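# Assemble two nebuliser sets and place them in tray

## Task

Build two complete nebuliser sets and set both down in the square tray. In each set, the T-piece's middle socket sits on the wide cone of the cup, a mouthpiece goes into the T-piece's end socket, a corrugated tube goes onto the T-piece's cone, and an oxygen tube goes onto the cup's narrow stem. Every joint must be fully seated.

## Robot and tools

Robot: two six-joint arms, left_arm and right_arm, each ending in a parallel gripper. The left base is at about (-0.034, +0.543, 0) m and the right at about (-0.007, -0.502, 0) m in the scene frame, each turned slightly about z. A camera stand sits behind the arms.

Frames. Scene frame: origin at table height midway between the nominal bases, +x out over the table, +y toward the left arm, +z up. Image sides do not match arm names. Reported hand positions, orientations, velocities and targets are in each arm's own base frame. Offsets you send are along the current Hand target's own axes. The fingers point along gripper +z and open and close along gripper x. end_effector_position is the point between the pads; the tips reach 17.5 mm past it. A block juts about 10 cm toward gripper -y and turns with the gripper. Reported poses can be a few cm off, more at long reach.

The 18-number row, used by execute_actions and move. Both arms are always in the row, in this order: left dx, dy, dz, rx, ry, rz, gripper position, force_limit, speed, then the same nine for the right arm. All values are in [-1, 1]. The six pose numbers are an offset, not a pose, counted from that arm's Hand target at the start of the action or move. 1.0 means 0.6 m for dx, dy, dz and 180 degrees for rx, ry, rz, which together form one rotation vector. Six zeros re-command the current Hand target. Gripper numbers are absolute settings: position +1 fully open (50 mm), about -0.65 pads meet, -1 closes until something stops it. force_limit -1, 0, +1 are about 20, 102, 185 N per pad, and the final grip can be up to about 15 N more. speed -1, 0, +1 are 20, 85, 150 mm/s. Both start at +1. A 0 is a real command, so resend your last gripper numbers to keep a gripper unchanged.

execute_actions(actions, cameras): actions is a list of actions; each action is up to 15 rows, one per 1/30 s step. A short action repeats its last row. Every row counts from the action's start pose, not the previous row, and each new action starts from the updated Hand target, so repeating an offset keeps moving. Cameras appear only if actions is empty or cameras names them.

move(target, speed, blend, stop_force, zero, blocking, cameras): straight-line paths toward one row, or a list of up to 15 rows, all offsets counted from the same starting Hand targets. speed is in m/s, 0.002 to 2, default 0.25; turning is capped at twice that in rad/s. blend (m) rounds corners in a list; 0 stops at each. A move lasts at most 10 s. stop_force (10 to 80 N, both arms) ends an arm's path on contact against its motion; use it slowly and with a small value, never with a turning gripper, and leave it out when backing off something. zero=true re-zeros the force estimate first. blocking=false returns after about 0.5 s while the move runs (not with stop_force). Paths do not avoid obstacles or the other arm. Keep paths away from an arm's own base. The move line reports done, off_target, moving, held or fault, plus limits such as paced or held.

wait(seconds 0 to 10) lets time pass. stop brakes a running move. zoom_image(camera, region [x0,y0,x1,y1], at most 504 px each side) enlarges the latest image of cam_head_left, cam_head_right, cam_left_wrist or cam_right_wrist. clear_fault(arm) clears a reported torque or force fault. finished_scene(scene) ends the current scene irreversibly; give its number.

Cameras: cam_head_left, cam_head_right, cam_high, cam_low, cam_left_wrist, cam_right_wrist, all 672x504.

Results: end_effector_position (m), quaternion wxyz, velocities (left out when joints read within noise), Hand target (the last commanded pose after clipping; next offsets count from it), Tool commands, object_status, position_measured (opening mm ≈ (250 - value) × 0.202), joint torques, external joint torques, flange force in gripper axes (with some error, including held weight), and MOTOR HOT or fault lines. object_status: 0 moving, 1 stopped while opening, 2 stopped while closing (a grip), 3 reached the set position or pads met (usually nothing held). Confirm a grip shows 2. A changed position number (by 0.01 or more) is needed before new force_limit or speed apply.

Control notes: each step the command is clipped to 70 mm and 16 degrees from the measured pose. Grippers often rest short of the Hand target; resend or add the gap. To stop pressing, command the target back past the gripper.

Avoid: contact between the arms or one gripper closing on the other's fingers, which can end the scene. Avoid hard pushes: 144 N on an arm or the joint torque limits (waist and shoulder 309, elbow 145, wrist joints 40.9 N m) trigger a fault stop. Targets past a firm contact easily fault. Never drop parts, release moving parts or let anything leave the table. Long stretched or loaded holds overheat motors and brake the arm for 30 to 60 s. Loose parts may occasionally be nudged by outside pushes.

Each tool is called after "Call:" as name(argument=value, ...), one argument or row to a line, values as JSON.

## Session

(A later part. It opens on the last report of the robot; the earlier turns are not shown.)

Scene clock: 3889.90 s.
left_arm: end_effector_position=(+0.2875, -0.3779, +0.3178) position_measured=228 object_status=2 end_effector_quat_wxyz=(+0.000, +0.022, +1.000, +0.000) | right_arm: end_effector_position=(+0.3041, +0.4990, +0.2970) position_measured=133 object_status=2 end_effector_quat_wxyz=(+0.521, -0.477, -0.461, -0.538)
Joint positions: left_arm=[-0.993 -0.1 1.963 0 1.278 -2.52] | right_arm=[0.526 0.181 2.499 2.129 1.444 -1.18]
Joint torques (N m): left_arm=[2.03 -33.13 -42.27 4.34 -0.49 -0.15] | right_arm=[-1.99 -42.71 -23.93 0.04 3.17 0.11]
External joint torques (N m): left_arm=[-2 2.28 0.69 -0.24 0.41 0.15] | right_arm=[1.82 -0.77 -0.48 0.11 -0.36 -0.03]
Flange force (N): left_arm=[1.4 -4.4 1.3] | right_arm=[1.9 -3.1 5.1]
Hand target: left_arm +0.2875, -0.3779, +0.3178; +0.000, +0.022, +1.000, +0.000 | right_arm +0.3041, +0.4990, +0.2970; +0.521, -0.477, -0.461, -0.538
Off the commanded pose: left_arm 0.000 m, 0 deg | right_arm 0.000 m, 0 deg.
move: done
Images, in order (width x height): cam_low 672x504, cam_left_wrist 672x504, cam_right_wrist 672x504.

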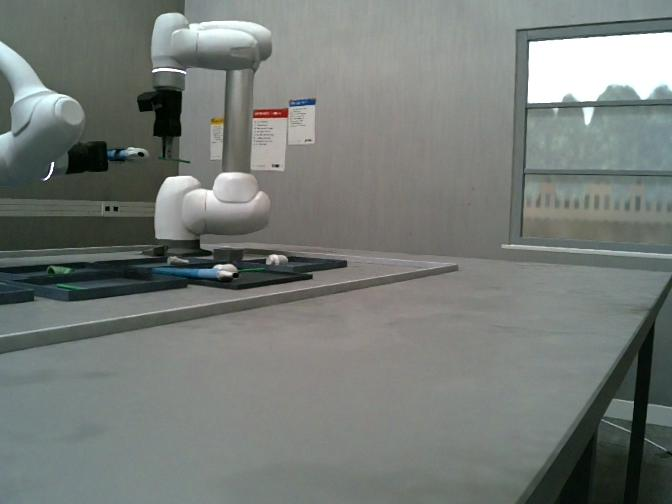

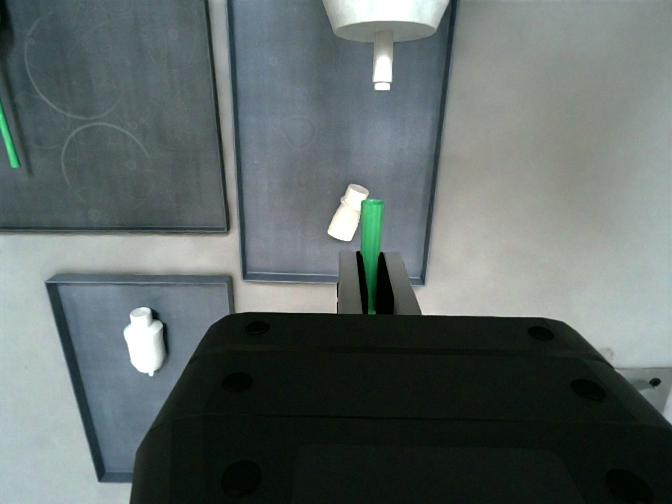

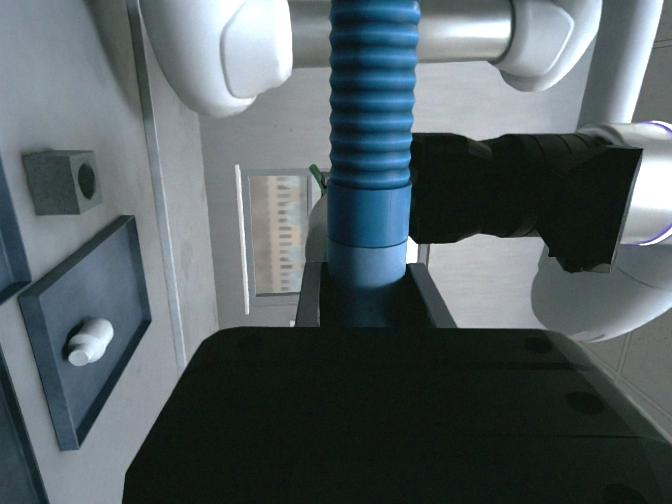

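Call:
wait(
  seconds=0,
  cameras=["cam_head_left", "cam_head_right", "cam_left_wrist", "cam_low"],
)

Scene clock: 3917.03 s.
left_arm: end_effector_position=(+0.2875, -0.3779, +0.3178) position_measured=228 object_status=2 end_effector_quat_wxyz=(+0.000, +0.022, +1.000, +0.000) | right_arm: end_effector_position=(+0.3041, +0.4990, +0.2970) position_measured=133 object_status=2 end_effector_quat_wxyz=(+0.521, -0.477, -0.461, -0.538)
Joint positions: left_arm=[-0.993 -0.1 1.963 0 1.278 -2.52] | right_arm=[0.526 0.181 2.499 2.129 1.444 -1.18]
Joint torques (N m): left_arm=[1.91 -32.94 -42.13 4.37 -0.52 -0.14] | right_arm=[-1.94 -42.54 -23.95 0.11 3.2 0.1]
External joint torques (N m): left_arm=[-1.91 2.09 0.79 -0.3 0.46 0.14] | right_arm=[1.87 -1.04 -0.52 0.03 -0.38 -0.02]
Flange force (N): left_arm=[1.6 -3.9 1.3] | right_arm=[2.7 -3.2 5.0]
Hand target: left_arm +0.2875, -0.3779, +0.3178; +0.000, +0.022, +1.000, +0.000 | right_arm +0.3041, +0.4990, +0.2970; +0.521, -0.477, -0.461, -0.538
Tool commands: left_gripper/position=-1.0 left_gripper/force_limit=+0.2 left_gripper/speed=-0.8 right_gripper/position=-1.0 right_gripper/force_limit=+0.5 right_gripper/speed=-0.7
Off the commanded pose: left_arm 0.000 m, 0 deg | right_arm 0.000 m, 0 deg.
Images, in order (width x height): cam_head_left 672x504, cam_head_right 672x504, cam_low 672x504, cam_left_wrist 672x504.

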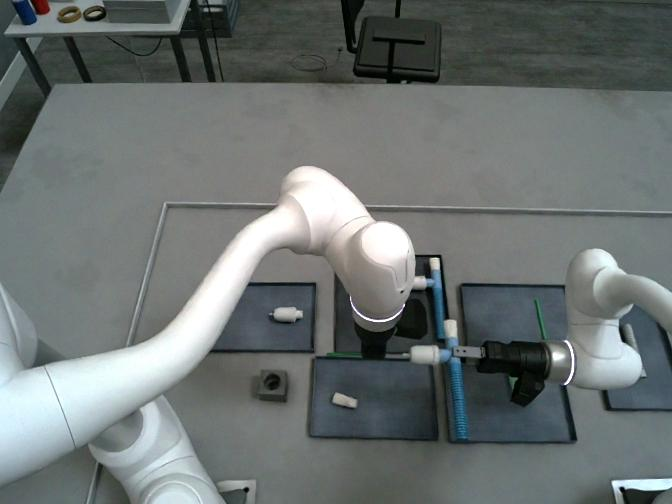

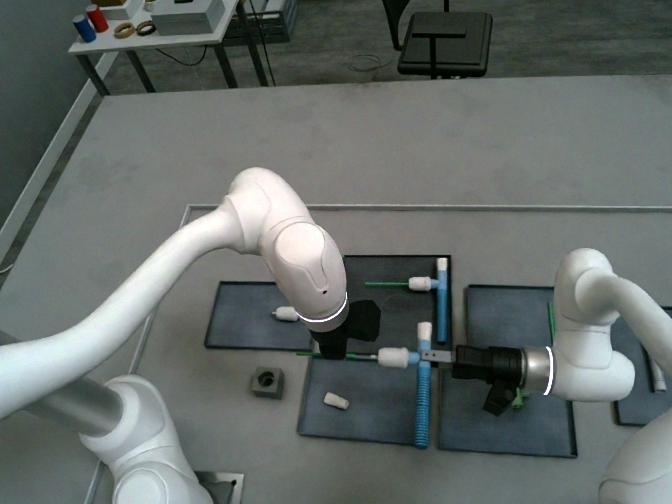

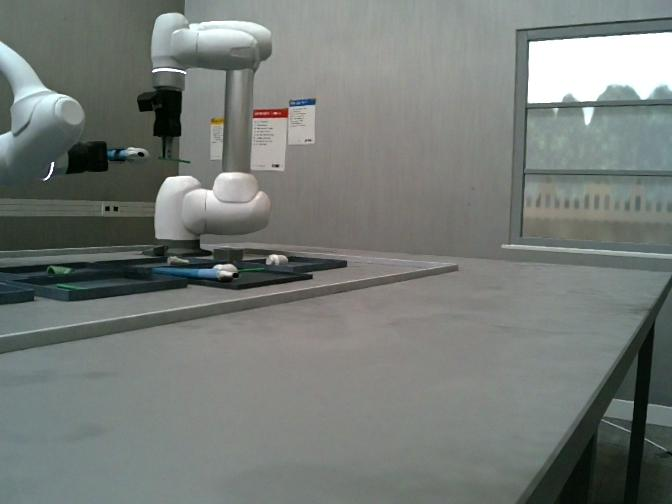

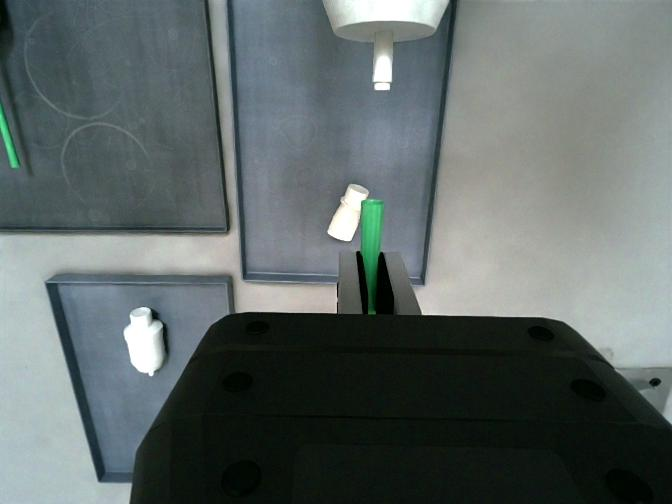

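Call:
move(
  target=[0.003, -0.0483, -0.0033, 0, 0, 0, -1, 0.2, -0.8, 0, 0, 0, 0, 0, 0, -1, 0.5, -0.7],
  speed=0.08,
  cameras=["cam_left_wrist", "cam_low"],
)

Call:
zoom_image(
  camera="cam_low",
  region=[120, 135, 200, 175],
)

Call:
zoom_image(
  camera="cam_left_wrist",
  region=[310, 140, 450, 270],
)

Scene clock: 3927.30 s.
left_arm: end_effector_position=(+0.2844, -0.4068, +0.3198) position_measured=228 object_status=2 end_effector_quat_wxyz=(+0.000, +0.022, +1.000, +0.000) | right_arm: end_effector_position=(+0.3041, +0.4990, +0.2970) position_measured=133 object_status=2 end_effector_quat_wxyz=(+0.521, -0.477, -0.461, -0.538)
Joint positions: left_arm=[-1.03 -0.065 1.928 -0.001 1.278 -2.557] | right_arm=[0.526 0.181 2.499 2.129 1.444 -1.18]
Joint torques (N m): left_arm=[1.7 -36.7 -42.1 4.36 -0.47 -0.14] | right_arm=[-2.02 -42.67 -23.78 0.09 3.16 0.1]
External joint torques (N m): left_arm=[-1.84 2.25 0.49 -0.26 0.39 0.14] | right_arm=[1.95 -0.59 -0.64 0.04 -0.36 -0.02]
Flange force (N): left_arm=[1.1 -4.2 1.1] | right_arm=[1.6 -2.7 5.5]
Hand target: left_arm +0.2844, -0.4068, +0.3198; +0.000, +0.022, +1.000, +0.000 | right_arm +0.3041, +0.4990, +0.2970; +0.521, -0.477, -0.461, -0.538
Off the commanded pose: left_arm 0.000 m, 0 deg | right_arm 0.000 m, 0 deg.
move: done
Images, in order (width x height): cam_low 672x504, cam_left_wrist 672x504.

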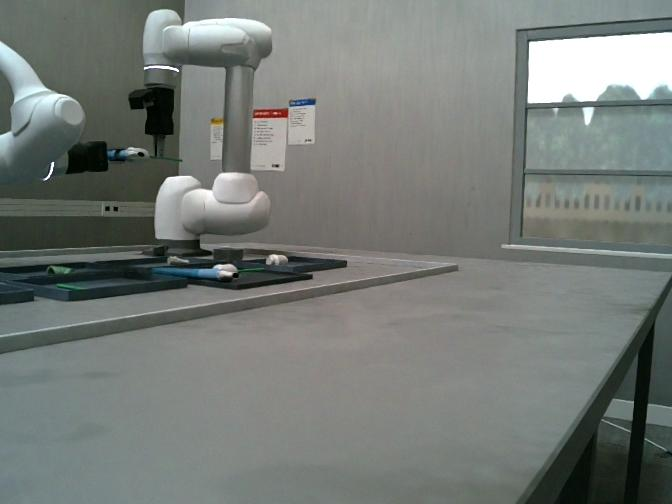

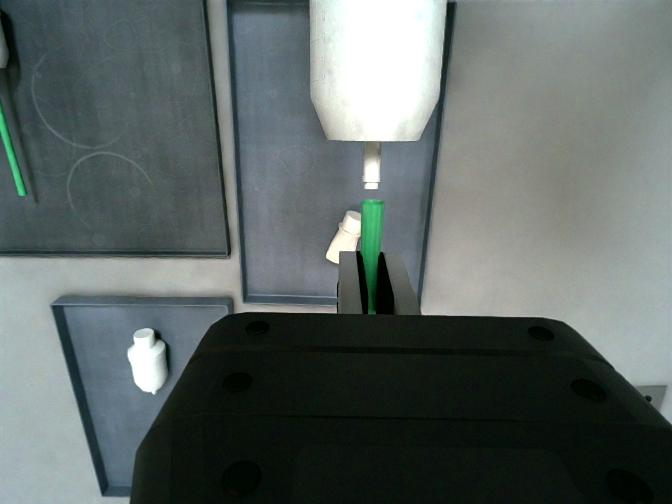

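Scaled by 6.300 from the camera's 672x504 image, which has a finer 960x720 frame.

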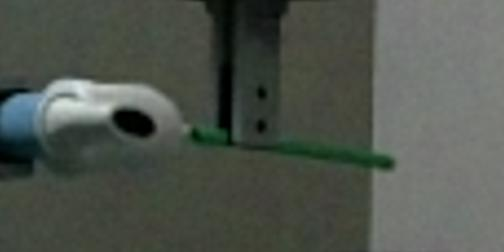

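Scaled by 3.600 from the camera's 672x504 image, which has a finer 960x720 frame.

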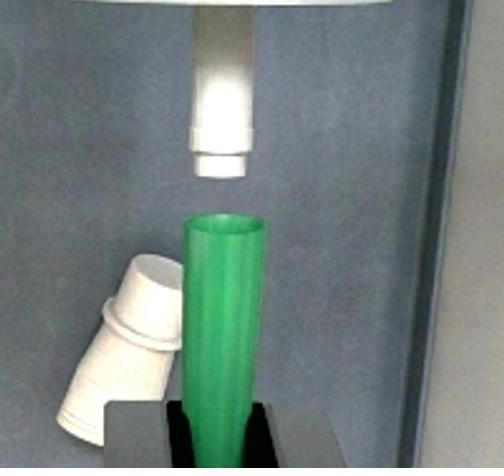

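Call:
zoom_image(
  camera="cam_low",
  region=[138, 143, 168, 169],
)

Scaled by 16.800 from the camera's 672x504 image, which has a finer 960x720 frame.

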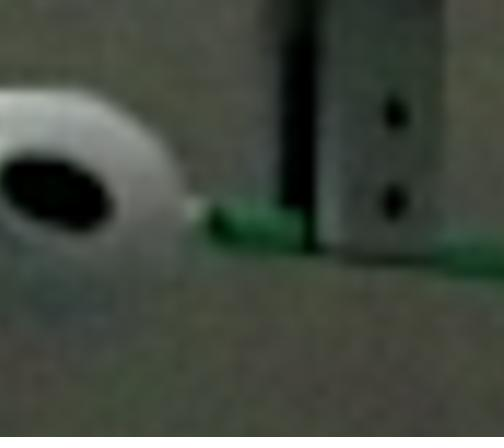

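Call:
move(
  target=[-0.001, -0.0033, -0.0042, 0, 0, 0, -1, 0.2, -0.8, 0, 0, 0, 0, 0, 0, -1, 0.5, -0.7],
  speed=0.05,
  cameras=["cam_low"],
)

Call:
zoom_image(
  camera="cam_low",
  region=[138, 143, 168, 169],
)

Call:
move(
  target=[0, -0.015, -0.0004, 0, 0, 0, -1, 0.2, -0.8, 0, 0, 0, 0, 0, 0, -1, 0.5, -0.7],
  speed=0.012,
  stop_force=12,
  cameras=["cam_left_wrist"],
)

Call:
zoom_image(
  camera="cam_left_wrist",
  region=[310, 140, 450, 270],
)

Scene clock: 3945.70 s.
left_arm: end_effector_position=(+0.2849, -0.4088, +0.3223) position_measured=228 object_status=2 end_effector_quat_wxyz=(+0.000, +0.022, +1.000, +0.000) | right_arm: end_effector_position=(+0.3041, +0.4990, +0.2970) position_measured=133 object_status=2 end_effector_quat_wxyz=(+0.521, -0.477, -0.461, -0.538)
Joint positions: left_arm=[-1.031 -0.063 1.921 0 1.283 -2.558] | right_arm=[0.526 0.181 2.499 2.129 1.444 -1.18]
Joint torques (N m): left_arm=[1.8 -37.18 -42.25 4.34 -0.51 -0.14] | right_arm=[-2.02 -42.39 -23.78 0.08 3.14 0.08]
External joint torques (N m): left_arm=[-1.83 2.07 0.51 -0.23 0.44 0.14] | right_arm=[1.93 -1.33 -0.73 0.06 -0.33 0]
Flange force (N): left_arm=[1.3 -3.9 0.9] | right_arm=[3.5 -3.3 5.3]
Hand target: left_arm +0.2849, -0.4088, +0.3223; +0.000, +0.022, +1.000, +0.000 | right_arm +0.3041, +0.4990, +0.2970; +0.521, -0.477, -0.461, -0.538
Off the commanded pose: left_arm 0.000 m, 0 deg | right_arm 0.000 m, 0 deg.
move: done
Images, in order (width x height): cam_low 672x504.

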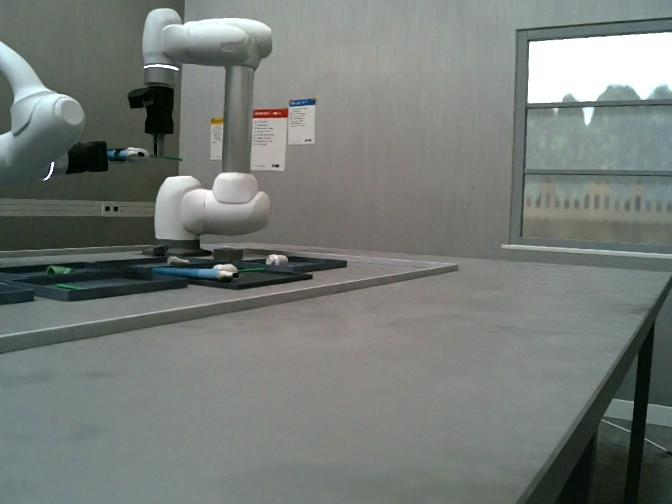

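Scaled by 16.800 from the camera's 672x504 image, which has a finer 960x720 frame.

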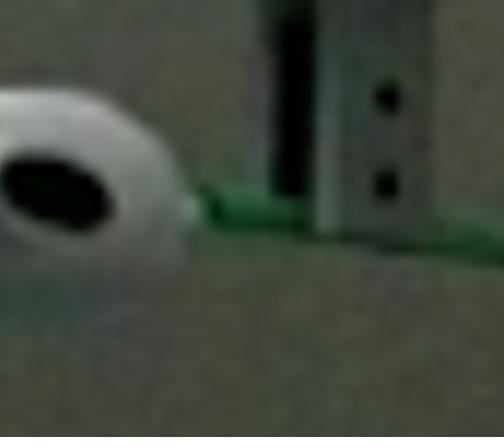

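Scene clock: 3947.07 s.
left_arm: end_effector_position=(+0.2845, -0.4178, +0.3225) position_measured=228 object_status=2 end_effector_quat_wxyz=(+0.000, +0.022, +1.000, +0.000) | right_arm: end_effector_position=(+0.3041, +0.4990, +0.2971) position_measured=133 object_status=2 end_effector_quat_wxyz=(+0.521, -0.477, -0.461, -0.538)
Joint positions: left_arm=[-1.041 -0.051 1.91 0 1.283 -2.568] | right_arm=[0.526 0.181 2.499 2.129 1.444 -1.18]
Joint torques (N m): left_arm=[-0.36 -39.96 -46.61 3.32 -1.93 -0.08] | right_arm=[-0.87 -39.48 -23.6 -0.39 1.25 0.11]
External joint torques (N m): left_arm=[0.47 3.64 4.88 0.79 1.86 0.08] | right_arm=[0.85 -4.36 -0.92 0.53 1.58 -0.03]
Flange force (N): left_arm=[0.1 2.0 5.1] | right_arm=[8.3 -4.4 0.2]
Hand target: left_arm +0.2845, -0.4178, +0.3225; +0.000, +0.022, +1.000, +0.000 | right_arm +0.3041, +0.4990, +0.2970; +0.521, -0.477, -0.461, -0.538
Off the commanded pose: left_arm 0.000 m, 0 deg | right_arm 0.000 m, 0 deg.
move: done
Images, in order (width x height): cam_left_wrist 672x504.

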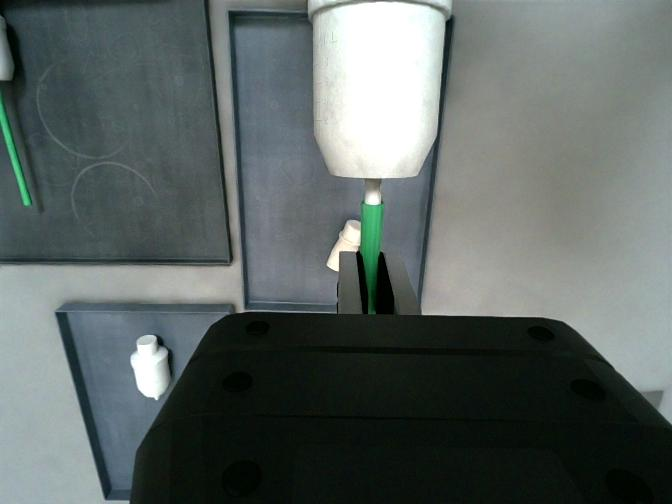

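Scaled by 3.600 from the camera's 672x504 image, which has a finer 960x720 frame.

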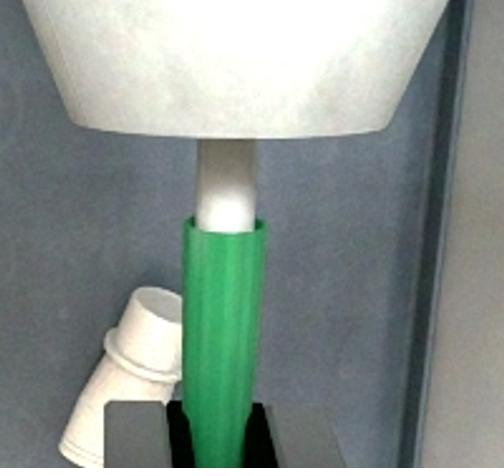

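Call:
move(
  target=[0, -0.025, 0.0003, 0, 0, 0, -1, 0.2, -0.8, 0, 0, 0, 0, 0, 0, -1, 0.5, -0.7],
  speed=0.01,
  stop_force=40,
  cameras=["cam_left_wrist"],
)

Call:
zoom_image(
  camera="cam_left_wrist",
  region=[310, 140, 450, 270],
)

Scene clock: 3960.40 s.
left_arm: end_effector_position=(+0.2840, -0.4289, +0.3223) position_measured=228 object_status=2 end_effector_quat_wxyz=(+0.000, +0.022, +1.000, +0.000) | right_arm: end_effector_position=(+0.3040, +0.4990, +0.2970) position_measured=133 object_status=2 end_effector_quat_wxyz=(+0.521, -0.477, -0.461, -0.538)
Joint positions: left_arm=[-1.053 -0.036 1.896 0 1.282 -2.58] | right_arm=[0.526 0.181 2.499 2.129 1.444 -1.18]
Joint torques (N m): left_arm=[-14.94 -33.77 -65.56 -3.94 -15.19 -0.11] | right_arm=[14.64 -36.84 -35.54 -1.38 0.48 0.06]
External joint torques (N m): left_arm=[14.95 -4.21 23.77 8.06 15.11 0.11] | right_arm=[-14.54 -6.93 11.16 1.49 2.34 0.02]
Flange force (N): left_arm=[1.7 52.1 2.8] | right_arm=[12.8 -2.0 -49.3]
Hand target: left_arm +0.2840, -0.4289, +0.3223; +0.000, +0.022, +1.000, +0.000 (not the last commanded pose) | right_arm +0.3041, +0.4990, +0.2970; +0.521, -0.477, -0.461, -0.538
Off the commanded pose: left_arm 0.004 m, 0 deg | right_arm 0.000 m, 0 deg.
move: contact (left_arm)
Images, in order (width x height): cam_left_wrist 672x504.

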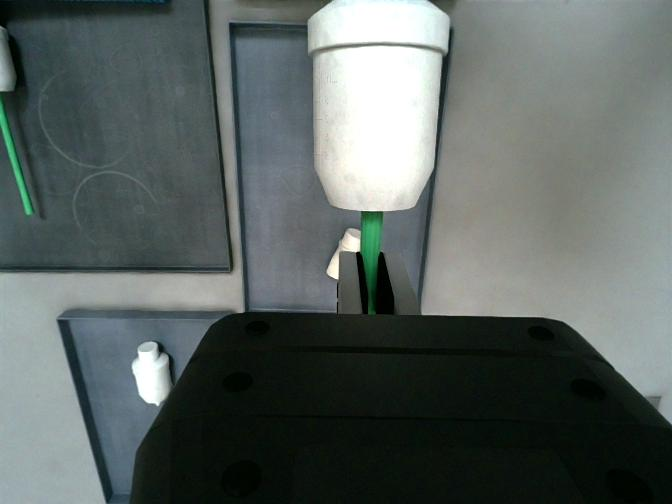

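Scaled by 3.600 from the camera's 672x504 image, which has a finer 960x720 frame.

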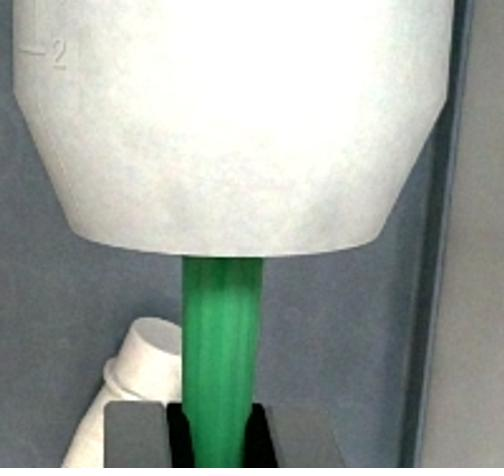

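Call:
move(
  target=[0, -0.01, 0, 0, 0, 0, -1, 0.2, -0.8, 0, 0, 0, 0, 0, 0, -1, 0.5, -0.7],
  speed=0.008,
  stop_force=68,
  zero=false,
)

Scene clock: 3966.63 s.
left_arm: end_effector_position=(+0.2840, -0.4296, +0.3224) position_measured=228 object_status=2 end_effector_quat_wxyz=(+0.000, +0.022, +1.000, +0.000) | right_arm: end_effector_position=(+0.3041, +0.4990, +0.2971) position_measured=133 object_status=2 end_effector_quat_wxyz=(+0.521, -0.477, -0.461, -0.538)
Joint positions: left_arm=[-1.054 -0.035 1.895 0 1.282 -2.581] | right_arm=[0.526 0.181 2.499 2.129 1.444 -1.18]
Joint torques (N m): left_arm=[-22.18 -29.83 -74.42 -7.45 -21.49 -0.15] | right_arm=[21.95 -36.29 -41.9 -1.59 0.27 0.07]
External joint torques (N m): left_arm=[22.37 -7.86 32.8 11.57 21.41 0.15] | right_arm=[-22.06 -6.93 17.45 1.72 2.54 0.01]
Flange force (N): left_arm=[1.5 76.5 1.8] | right_arm=[12.0 0.1 -73.6]
Hand target: left_arm +0.2840, -0.4296, +0.3224; +0.000, +0.022, +1.000, +0.000 (not the last commanded pose) | right_arm +0.3041, +0.4990, +0.2970; +0.521, -0.477, -0.461, -0.538
Off the commanded pose: left_arm 0.005 m, 0 deg | right_arm 0.000 m, 0 deg.
move: contact (left_arm)

Call:
move(
  target=[
    [0, 0.0038, 0, 0, 0, 0, -1, 0.2, -0.8, 0, 0, 0, 0, 0, 0, -1, 0.5, -0.7],
    [0, 0.0038, 0, 0, 0, 0, 1, 0.3, -0.3, 0, 0, 0, 0, 0, 0, -1, 0.5, -0.7],
    [0, 0.0038, -0.1167, 0, 0, 0, 1, 0.3, -0.3, 0, 0, 0, 0, 0, 0, -1, 0.5, -0.7],
    [-0.0005, -0.0524, -0.107, 0.0689, 0, -0.0017, 1, 0.3, -0.3, 0, 0, 0, 0, 0, 0, -1, 0.5, -0.7],
    [-0.0005, -0.0811, 0.0232, 0.0689, 0, -0.0017, 1, 0.3, -0.3, 0, 0, 0, 0, 0, 0, -1, 0.5, -0.7],
    [-0.0005, -0.0811, 0.0232, 0.0689, 0, -0.0017, -1, 0.3, -0.8, 0, 0, 0, 0, 0, 0, -1, 0.5, -0.7],
  ],
  speed=[0.02, 0.02, 0.2, 0.2, 0.1, 0.05],
  blend=[0, 0, 0.015, 0.008, 0, 0],
  cameras=["cam_left_wrist"],
)

Scene clock: 3986.00 s.
left_arm: end_effector_position=(+0.2821, -0.4782, +0.3085) position_measured=70 object_status=2 end_effector_quat_wxyz=(-0.002, +0.019, +0.994, -0.108) | right_arm: end_effector_position=(+0.3040, +0.4990, +0.2970) position_measured=133 object_status=2 end_effector_quat_wxyz=(+0.521, -0.477, -0.461, -0.538)
Joint positions: left_arm=[-1.039 -0.043 1.941 -0.134 1.065 -2.517] | right_arm=[0.526 0.181 2.499 2.129 1.444 -1.18]
Joint torques (N m): left_arm=[0.7 -39.4 -41.73 3.53 -0.76 -0.05] | right_arm=[-3.01 -42.44 -24.72 0.59 2.84 0.09]
External joint torques (N m): left_arm=[-0.95 2.67 0.25 0.15 0.17 0.06] | right_arm=[3.03 -1.23 0.35 -0.47 -0.03 -0.01]
Flange force (N): left_arm=[-0.9 -3.7 2.4] | right_arm=[2.3 -5.5 5.2]
Hand target: left_arm +0.2821, -0.4782, +0.3085; -0.003, +0.019, +0.994, -0.108 | right_arm +0.3041, +0.4990, +0.2970; +0.521, -0.477, -0.461, -0.538
Off the commanded pose: left_arm 0.000 m, 0 deg | right_arm 0.000 m, 0 deg.
move: done
Images, in order (width x height): cam_left_wrist 672x504.

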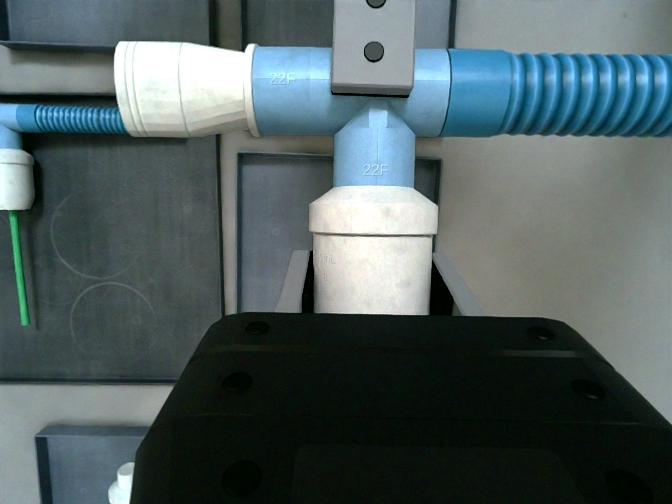

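Call:
move(
  target=[
    [0, 0, 0, 0, 0, 0, -1, 0.3, -0.8, 0, 0, 0, 0, 0, 0, 0.7, 0.5, -0.5],
    [0, 0, 0, 0, 0, 0, -1, 0.3, -0.8, 0, 0, -0.25, 0, 0, 0, 0.7, 0.5, -0.5],
    [-0.0408, 0.0201, -0.1947, 0, 0, 0, -1, 0.3, -0.8, 0, 0, -0.25, 0, 0, 0, 0.7, 0.5, -0.5],
  ],
  speed=[0.05, 0.2, 0.15],
  blend=[0, 0, 0],
  cameras=["cam_left_wrist"],
)

Scene clock: 4022.63 s.
left_arm: end_effector_position=(+0.3080, -0.4423, +0.4200) position_measured=70 object_status=2 end_effector_quat_wxyz=(-0.002, +0.019, +0.994, -0.108) | right_arm: end_effector_position=(+0.2991, +0.3502, +0.2789) position_measured=48 object_status=3 end_effector_quat_wxyz=(+0.521, -0.477, -0.461, -0.538)
Joint positions: left_arm=[-0.956 -0.106 1.794 -0.137 1.284 -2.461] | right_arm=[0.094 0.151 2.623 1.733 1.638 -1.206]
Joint torques (N m): left_arm=[1.93 -34.86 -44.43 4.06 -1.01 -0.17] | right_arm=[-2.26 -34.74 -19.5 0.74 3.05 0.08]
External joint torques (N m): left_arm=[-1.87 2.65 0.87 -0.24 0.44 0.17] | right_arm=[2.35 -1.48 -0.6 0.07 -0.2 -0.01]
Flange force (N): left_arm=[0.6 -3.9 2.1] | right_arm=[3.9 -1.8 8.8]
Hand target: left_arm +0.3081, -0.4423, +0.4199; -0.003, +0.019, +0.994, -0.108 | right_arm +0.2991, +0.3502, +0.2789; +0.521, -0.477, -0.461, -0.538
Off the commanded pose: left_arm 0.000 m, 0 deg | right_arm 0.000 m, 0 deg.
move: done
Images, in order (width x height): cam_left_wrist 672x504.

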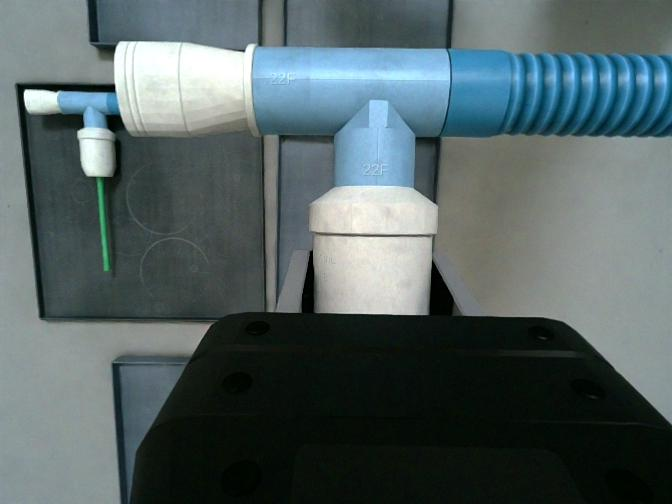

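Call:
move(
  target=[
    [-0.2014, 0.0608, -0.0134, 0, -0.1064, -0.484, -1, 0.3, -0.8, 0, 0, 0, 0, 0, 0, 0.7, 0.5, -0.5],
    [-0.3859, 0.1864, 0.3003, 0, -0.2133, -0.9699, -1, 0.3, -0.8, 0, 0, 0, 0, 0, 0, 0.7, 0.5, -0.5],
  ],
  speed=[0.35, 0.35],
  blend=[0.04, 0],
  cameras=["cam_left_wrist", "cam_high"],
)

Scene clock: 4031.73 s.
left_arm: end_effector_position=(+0.5420, -0.3807, +0.2198) position_measured=70 object_status=2 end_effector_quat_wxyz=(-0.108, +0.994, -0.030, +0.003) | right_arm: end_effector_position=(+0.2991, +0.3502, +0.2789) position_measured=48 object_status=3 end_effector_quat_wxyz=(+0.521, -0.477, -0.461, -0.538)
Joint positions: left_arm=[-0.738 0.313 1.699 0.175 1.271 -5.454] | right_arm=[0.094 0.151 2.623 1.733 1.638 -1.206]
Joint torques (N m): left_arm=[1.33 -74.47 -39.75 4.64 0.14 -0.19] | right_arm=[-2.26 -34.6 -19.63 0.68 3.06 0.09]
External joint torques (N m): left_arm=[-1.01 2.92 0.56 -0.26 0.34 0.19] | right_arm=[2.08 -1.58 -0.58 0.19 -0.22 -0.02]
Flange force (N): left_arm=[1.9 3.4 1.2] | right_arm=[4.2 -1.8 8.2]
Hand target: left_arm +0.5420, -0.3807, +0.2197; -0.108, +0.994, -0.030, +0.003 | right_arm +0.2991, +0.3502, +0.2789; +0.521, -0.477, -0.461, -0.538
Off the commanded pose: left_arm 0.000 m, 0 deg | right_arm 0.000 m, 0 deg.
move: done
Images, in order (width x height): cam_high 672x504, cam_left_wrist 672x504.

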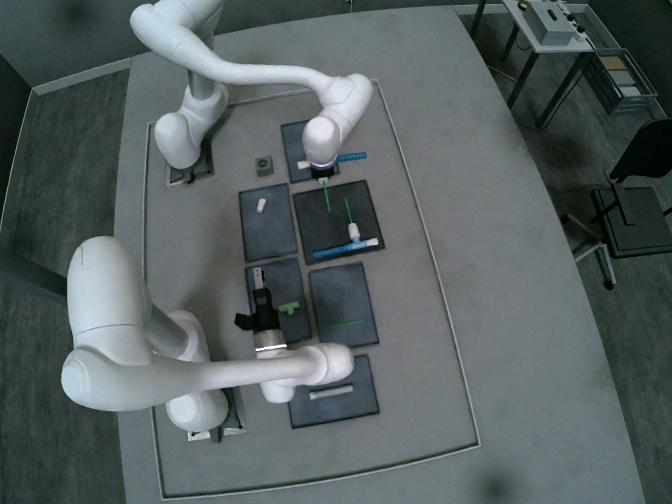

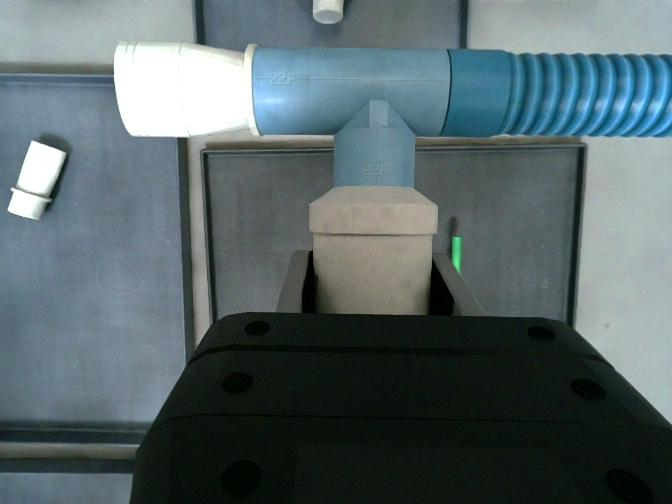

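Call:
zoom_image(
  camera="cam_left_wrist",
  region=[180, 120, 620, 330],
)

Call:
zoom_image(
  camera="cam_high",
  region=[280, 120, 420, 270],
)

Scaled by 1.145 from the camera's 672x504 image, which has a finer 960x720 frame.

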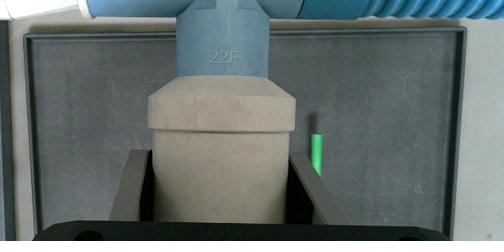

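Scaled by 3.360 from the camera's 672x504 image, which has a finer 960x720 frame.

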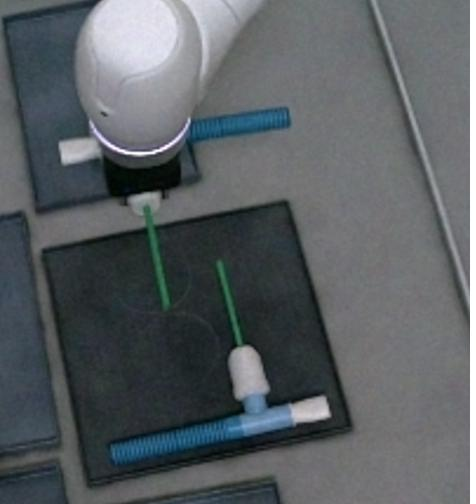

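Call:
move(
  target=[-0.0084, 0.0531, 0.2182, -0.0522, 0, 0, -1, 0.3, -0.8, 0, 0, 0, 0, 0, 0, 0.7, 0.5, -0.5],
  speed=0.15,
  cameras=["cam_left_wrist", "cam_high"],
)

Call:
zoom_image(
  camera="cam_high",
  region=[280, 140, 400, 270],
)

Scene clock: 4079.73 s.
left_arm: end_effector_position=(+0.5367, -0.3834, +0.0851) position_measured=70 object_status=2 end_effector_quat_wxyz=(-0.026, +0.999, -0.030, +0.000) | right_arm: end_effector_position=(+0.2991, +0.3502, +0.2789) position_measured=48 object_status=3 end_effector_quat_wxyz=(+0.521, -0.477, -0.461, -0.538)
Joint positions: left_arm=[-0.691 0.385 1.867 0.053 0.922 -5.376] | right_arm=[0.094 0.151 2.623 1.733 1.638 -1.206]
Joint torques (N m): left_arm=[1.89 -76.05 -33.98 3.74 -0.27 -0.13] | right_arm=[-2.07 -34.65 -19.63 0.73 3.04 0.12]
External joint torques (N m): left_arm=[-1.97 2.87 0.28 -0.25 0.41 0.13] | right_arm=[1.86 -1.2 -0.56 0.13 -0.2 -0.04]
Flange force (N): left_arm=[1.3 4.3 2.3] | right_arm=[3.1 -1.3 7.3]
Hand target: left_arm +0.5367, -0.3834, +0.0850; -0.026, +0.999, -0.030, +0.000 | right_arm +0.2991, +0.3502, +0.2789; +0.521, -0.477, -0.461, -0.538
Off the commanded pose: left_arm 0.000 m, 0 deg | right_arm 0.000 m, 0 deg.
move: done
Images, in order (width x height): cam_high 672x504, cam_left_wrist 672x504.

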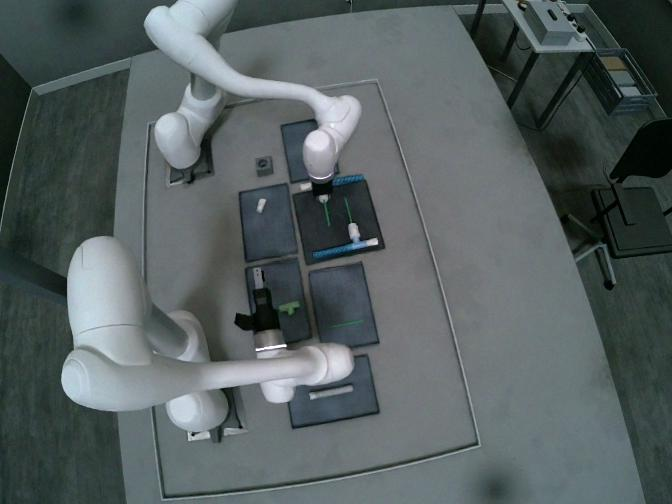

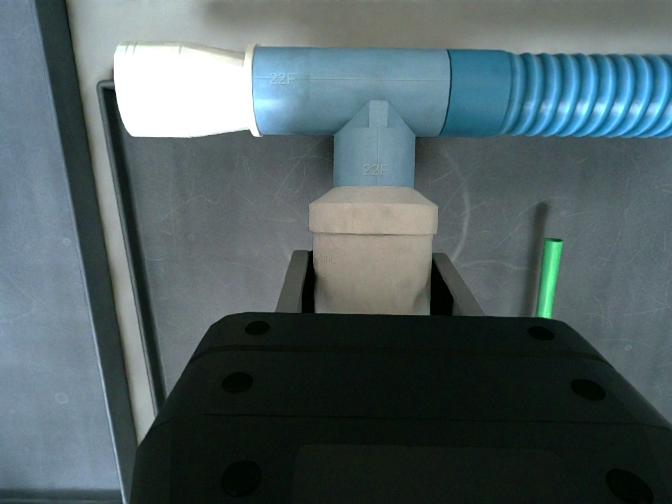

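Scaled by 3.877 from the camera's 672x504 image, which has a finer 960x720 frame.

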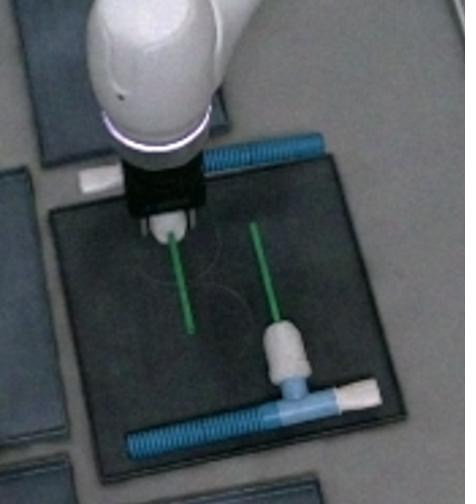

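Call:
zoom_image(
  camera="cam_left_wrist",
  region=[60, 20, 260, 180],
)

Scaled by 2.520 from the camera's 672x504 image, which has a finer 960x720 frame.

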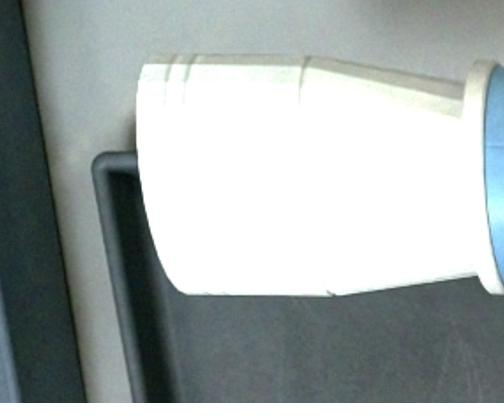

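Call:
move(
  target=[-0.0083, 0.0276, 0.0486, 0, 0, 0, -1, 0.3, -0.8, 0, 0, 0, 0, 0, 0, 0.7, 0.5, -0.5],
  speed=0.1,
  cameras=["cam_left_wrist", "cam_high"],
)

Call:
zoom_image(
  camera="cam_left_wrist",
  region=[60, 20, 260, 180],
)

Call:
zoom_image(
  camera="cam_high",
  region=[280, 140, 400, 270],
)

Scene clock: 4111.77 s.
left_arm: end_effector_position=(+0.5308, -0.3980, +0.0551) position_measured=70 object_status=2 end_effector_quat_wxyz=(-0.026, +0.999, -0.030, +0.000) | right_arm: end_effector_position=(+0.2991, +0.3502, +0.2789) position_measured=48 object_status=3 end_effector_quat_wxyz=(+0.521, -0.477, -0.461, -0.538)
Joint positions: left_arm=[-0.714 0.423 1.877 0.054 0.874 -5.401] | right_arm=[0.094 0.151 2.623 1.733 1.638 -1.206]
Joint torques (N m): left_arm=[1.83 -78.26 -32.85 3.65 -0.25 -0.17] | right_arm=[-2.02 -34.55 -19.6 0.72 3.07 0.1]
External joint torques (N m): left_arm=[-2.28 2.88 0.38 -0.3 0.38 0.17] | right_arm=[1.91 -1.52 -0.63 0.13 -0.22 -0.03]
Flange force (N): left_arm=[0.7 4.5 2.5] | right_arm=[4.1 -1.6 7.5]
Hand target: left_arm +0.5308, -0.3981, +0.0551; -0.026, +0.999, -0.030, +0.000 | right_arm +0.2991, +0.3502, +0.2789; +0.521, -0.477, -0.461, -0.538
Off the commanded pose: left_arm 0.000 m, 0 deg | right_arm 0.000 m, 0 deg.
move: done
Images, in order (width x height): cam_high 672x504, cam_left_wrist 672x504.

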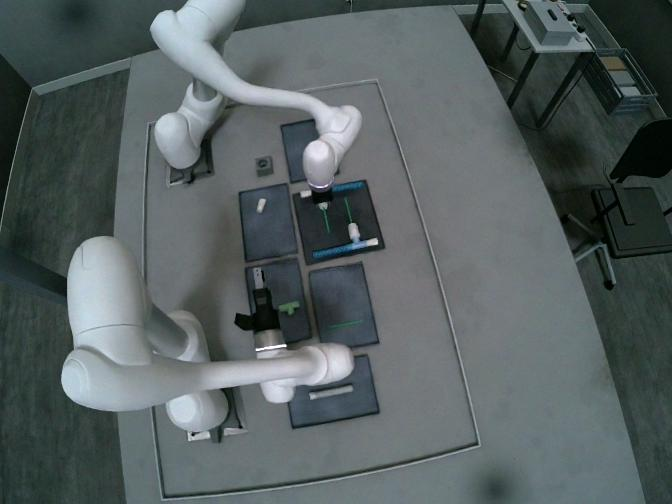

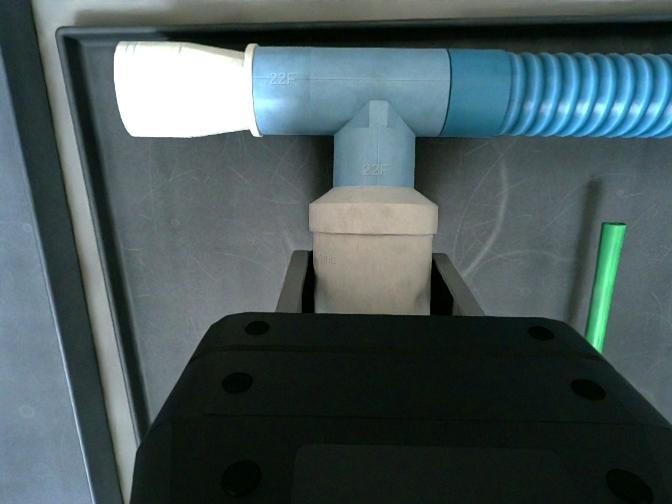

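Scaled by 2.520 from the camera's 672x504 image, which has a finer 960x720 frame.

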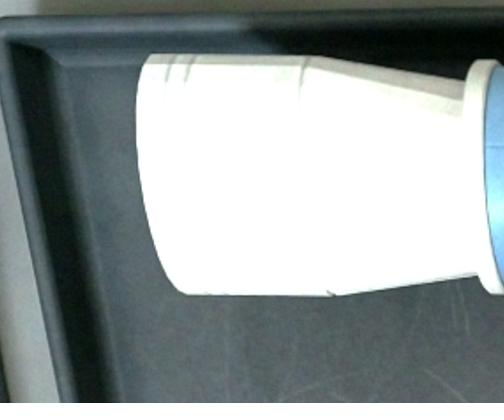

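Scaled by 3.877 from the camera's 672x504 image, which has a finer 960x720 frame.

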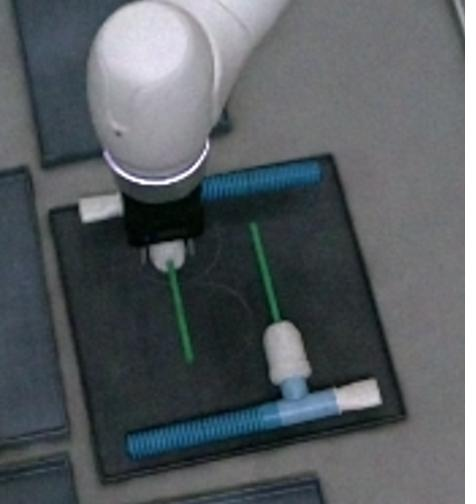

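Call:
move(
  target=[0, 0.0028, 0.0533, 0, 0, 0, -1, 0.3, -0.8, 0, 0, 0, 0, 0, 0, 0.7, 0.5, -0.5],
  speed=0.014,
  stop_force=10,
  cameras=["cam_left_wrist"],
)

Call:
zoom_image(
  camera="cam_left_wrist",
  region=[60, 0, 560, 330],
)

Scene clock: 4121.17 s.
left_arm: end_effector_position=(+0.5308, -0.3981, +0.0343) position_measured=70 object_status=2 end_effector_quat_wxyz=(-0.026, +0.999, -0.030, +0.000) | right_arm: end_effector_position=(+0.2991, +0.3502, +0.2789) position_measured=48 object_status=3 end_effector_quat_wxyz=(+0.521, -0.477, -0.461, -0.538)
Joint positions: left_arm=[-0.714 0.447 1.889 0.055 0.839 -5.404] | right_arm=[0.094 0.151 2.623 1.733 1.638 -1.206]
Joint torques (N m): left_arm=[2.79 -66.82 -24.38 3.36 -1.1 -0.04] | right_arm=[-2.06 -34.39 -19.57 0.71 3.07 0.1]
External joint torques (N m): left_arm=[-2.9 -9.57 -7.02 -0.11 1.23 0.04] | right_arm=[2.13 -1.64 -0.58 0.1 -0.23 -0.02]
Flange force (N): left_arm=[0.3 4.6 -17.3] | right_arm=[4.4 -1.9 8.2]
Hand target: left_arm +0.5308, -0.3981, +0.0343; -0.026, +0.999, -0.030, +0.000 (not the last commanded pose) | right_arm +0.2991, +0.3502, +0.2789; +0.521, -0.477, -0.461, -0.538
Off the commanded pose: left_arm 0.011 m, 0 deg | right_arm 0.000 m, 0 deg.
move: contact (left_arm)
Images, in order (width x height): cam_left_wrist 672x504.

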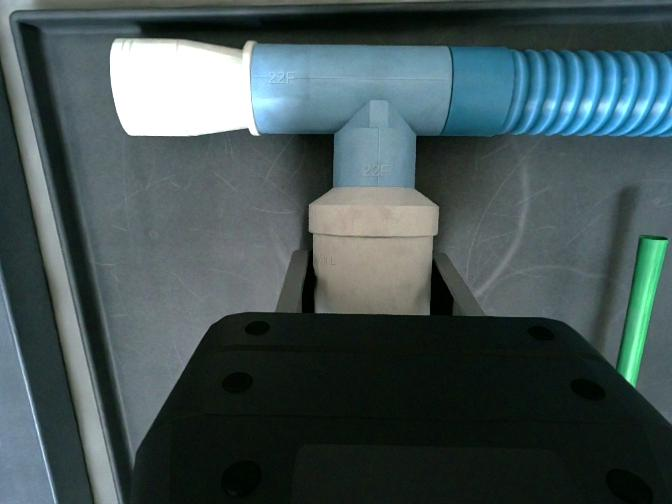

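Scaled by 1.008 from the camera's 672x504 image, which has a finer 960x720 frame.

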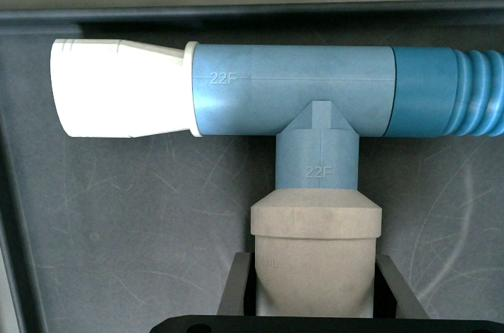

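Call:
move(
  target=[
    [0, 0, -0.0008, 0, 0, 0, -1, 0.3, -0.8, 0, 0, 0, 0, 0, 0, 0.7, 0.5, -0.5],
    [0, 0, -0.0008, 0, 0, 0, 0.8, 0.3, -0.9, 0, 0, 0, 0, 0, 0, 0.7, 0.5, -0.5],
    [0, 0, -0.25, 0, 0, 0, 0.8, 0.3, -0.9, 0, 0, 0, 0, 0, 0, 0.7, 0.5, -0.5],
  ],
  speed=[0.02, 0.02, 0.12],
  cameras=["cam_left_wrist", "cam_high"],
)

Call:
zoom_image(
  camera="cam_high",
  region=[280, 140, 400, 270],
)

Scene clock: 4135.73 s.
left_arm: end_effector_position=(+0.5304, -0.4060, +0.1841) position_measured=32 object_status=3 end_effector_quat_wxyz=(-0.026, +0.999, -0.030, +0.000) | right_arm: end_effector_position=(+0.2991, +0.3502, +0.2789) position_measured=48 object_status=3 end_effector_quat_wxyz=(+0.521, -0.477, -0.461, -0.538)
Joint positions: left_arm=[-0.723 0.305 1.769 0.046 1.101 -5.396] | right_arm=[0.094 0.151 2.623 1.733 1.638 -1.206]
Joint torques (N m): left_arm=[1.5 -72.11 -38.17 4.2 -0.28 -0.12] | right_arm=[-2 -34.82 -19.57 0.73 3.1 0.1]
External joint torques (N m): left_arm=[-1.51 2.79 0.27 -0.27 0.42 0.12] | right_arm=[1.97 -1.3 -0.6 0.11 -0.25 -0.02]
Flange force (N): left_arm=[1.8 3.9 1.5] | right_arm=[3.5 -1.4 7.6]
Hand target: left_arm +0.5304, -0.4060, +0.1841; -0.026, +0.999, -0.030, +0.000 | right_arm +0.2991, +0.3502, +0.2789; +0.521, -0.477, -0.461, -0.538
Off the commanded pose: left_arm 0.000 m, 0 deg | right_arm 0.000 m, 0 deg.
move: done
Images, in order (width x height): cam_high 672x504, cam_left_wrist 672x504.

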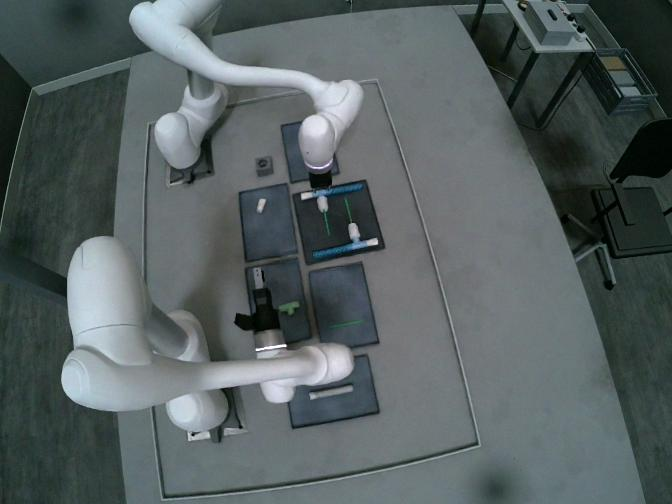

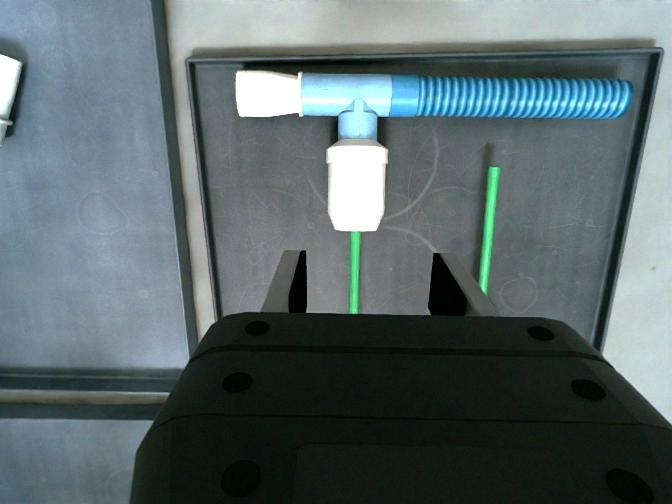

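Scaled by 3.877 from the camera's 672x504 image, which has a finer 960x720 frame.

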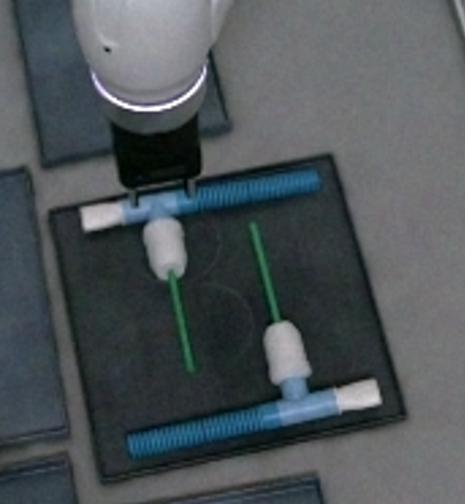

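Call:
zoom_image(
  camera="cam_left_wrist",
  region=[220, 50, 440, 250],
)

Scaled by 2.291 from the camera's 672x504 image, which has a finer 960x720 frame.

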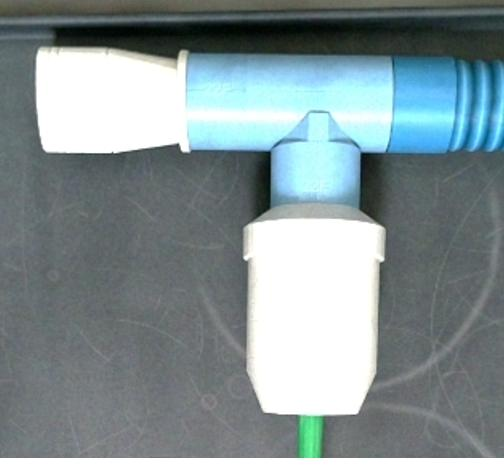

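Call:
finished_scene(
  scene=1,
)

The scene is finished: the task was done.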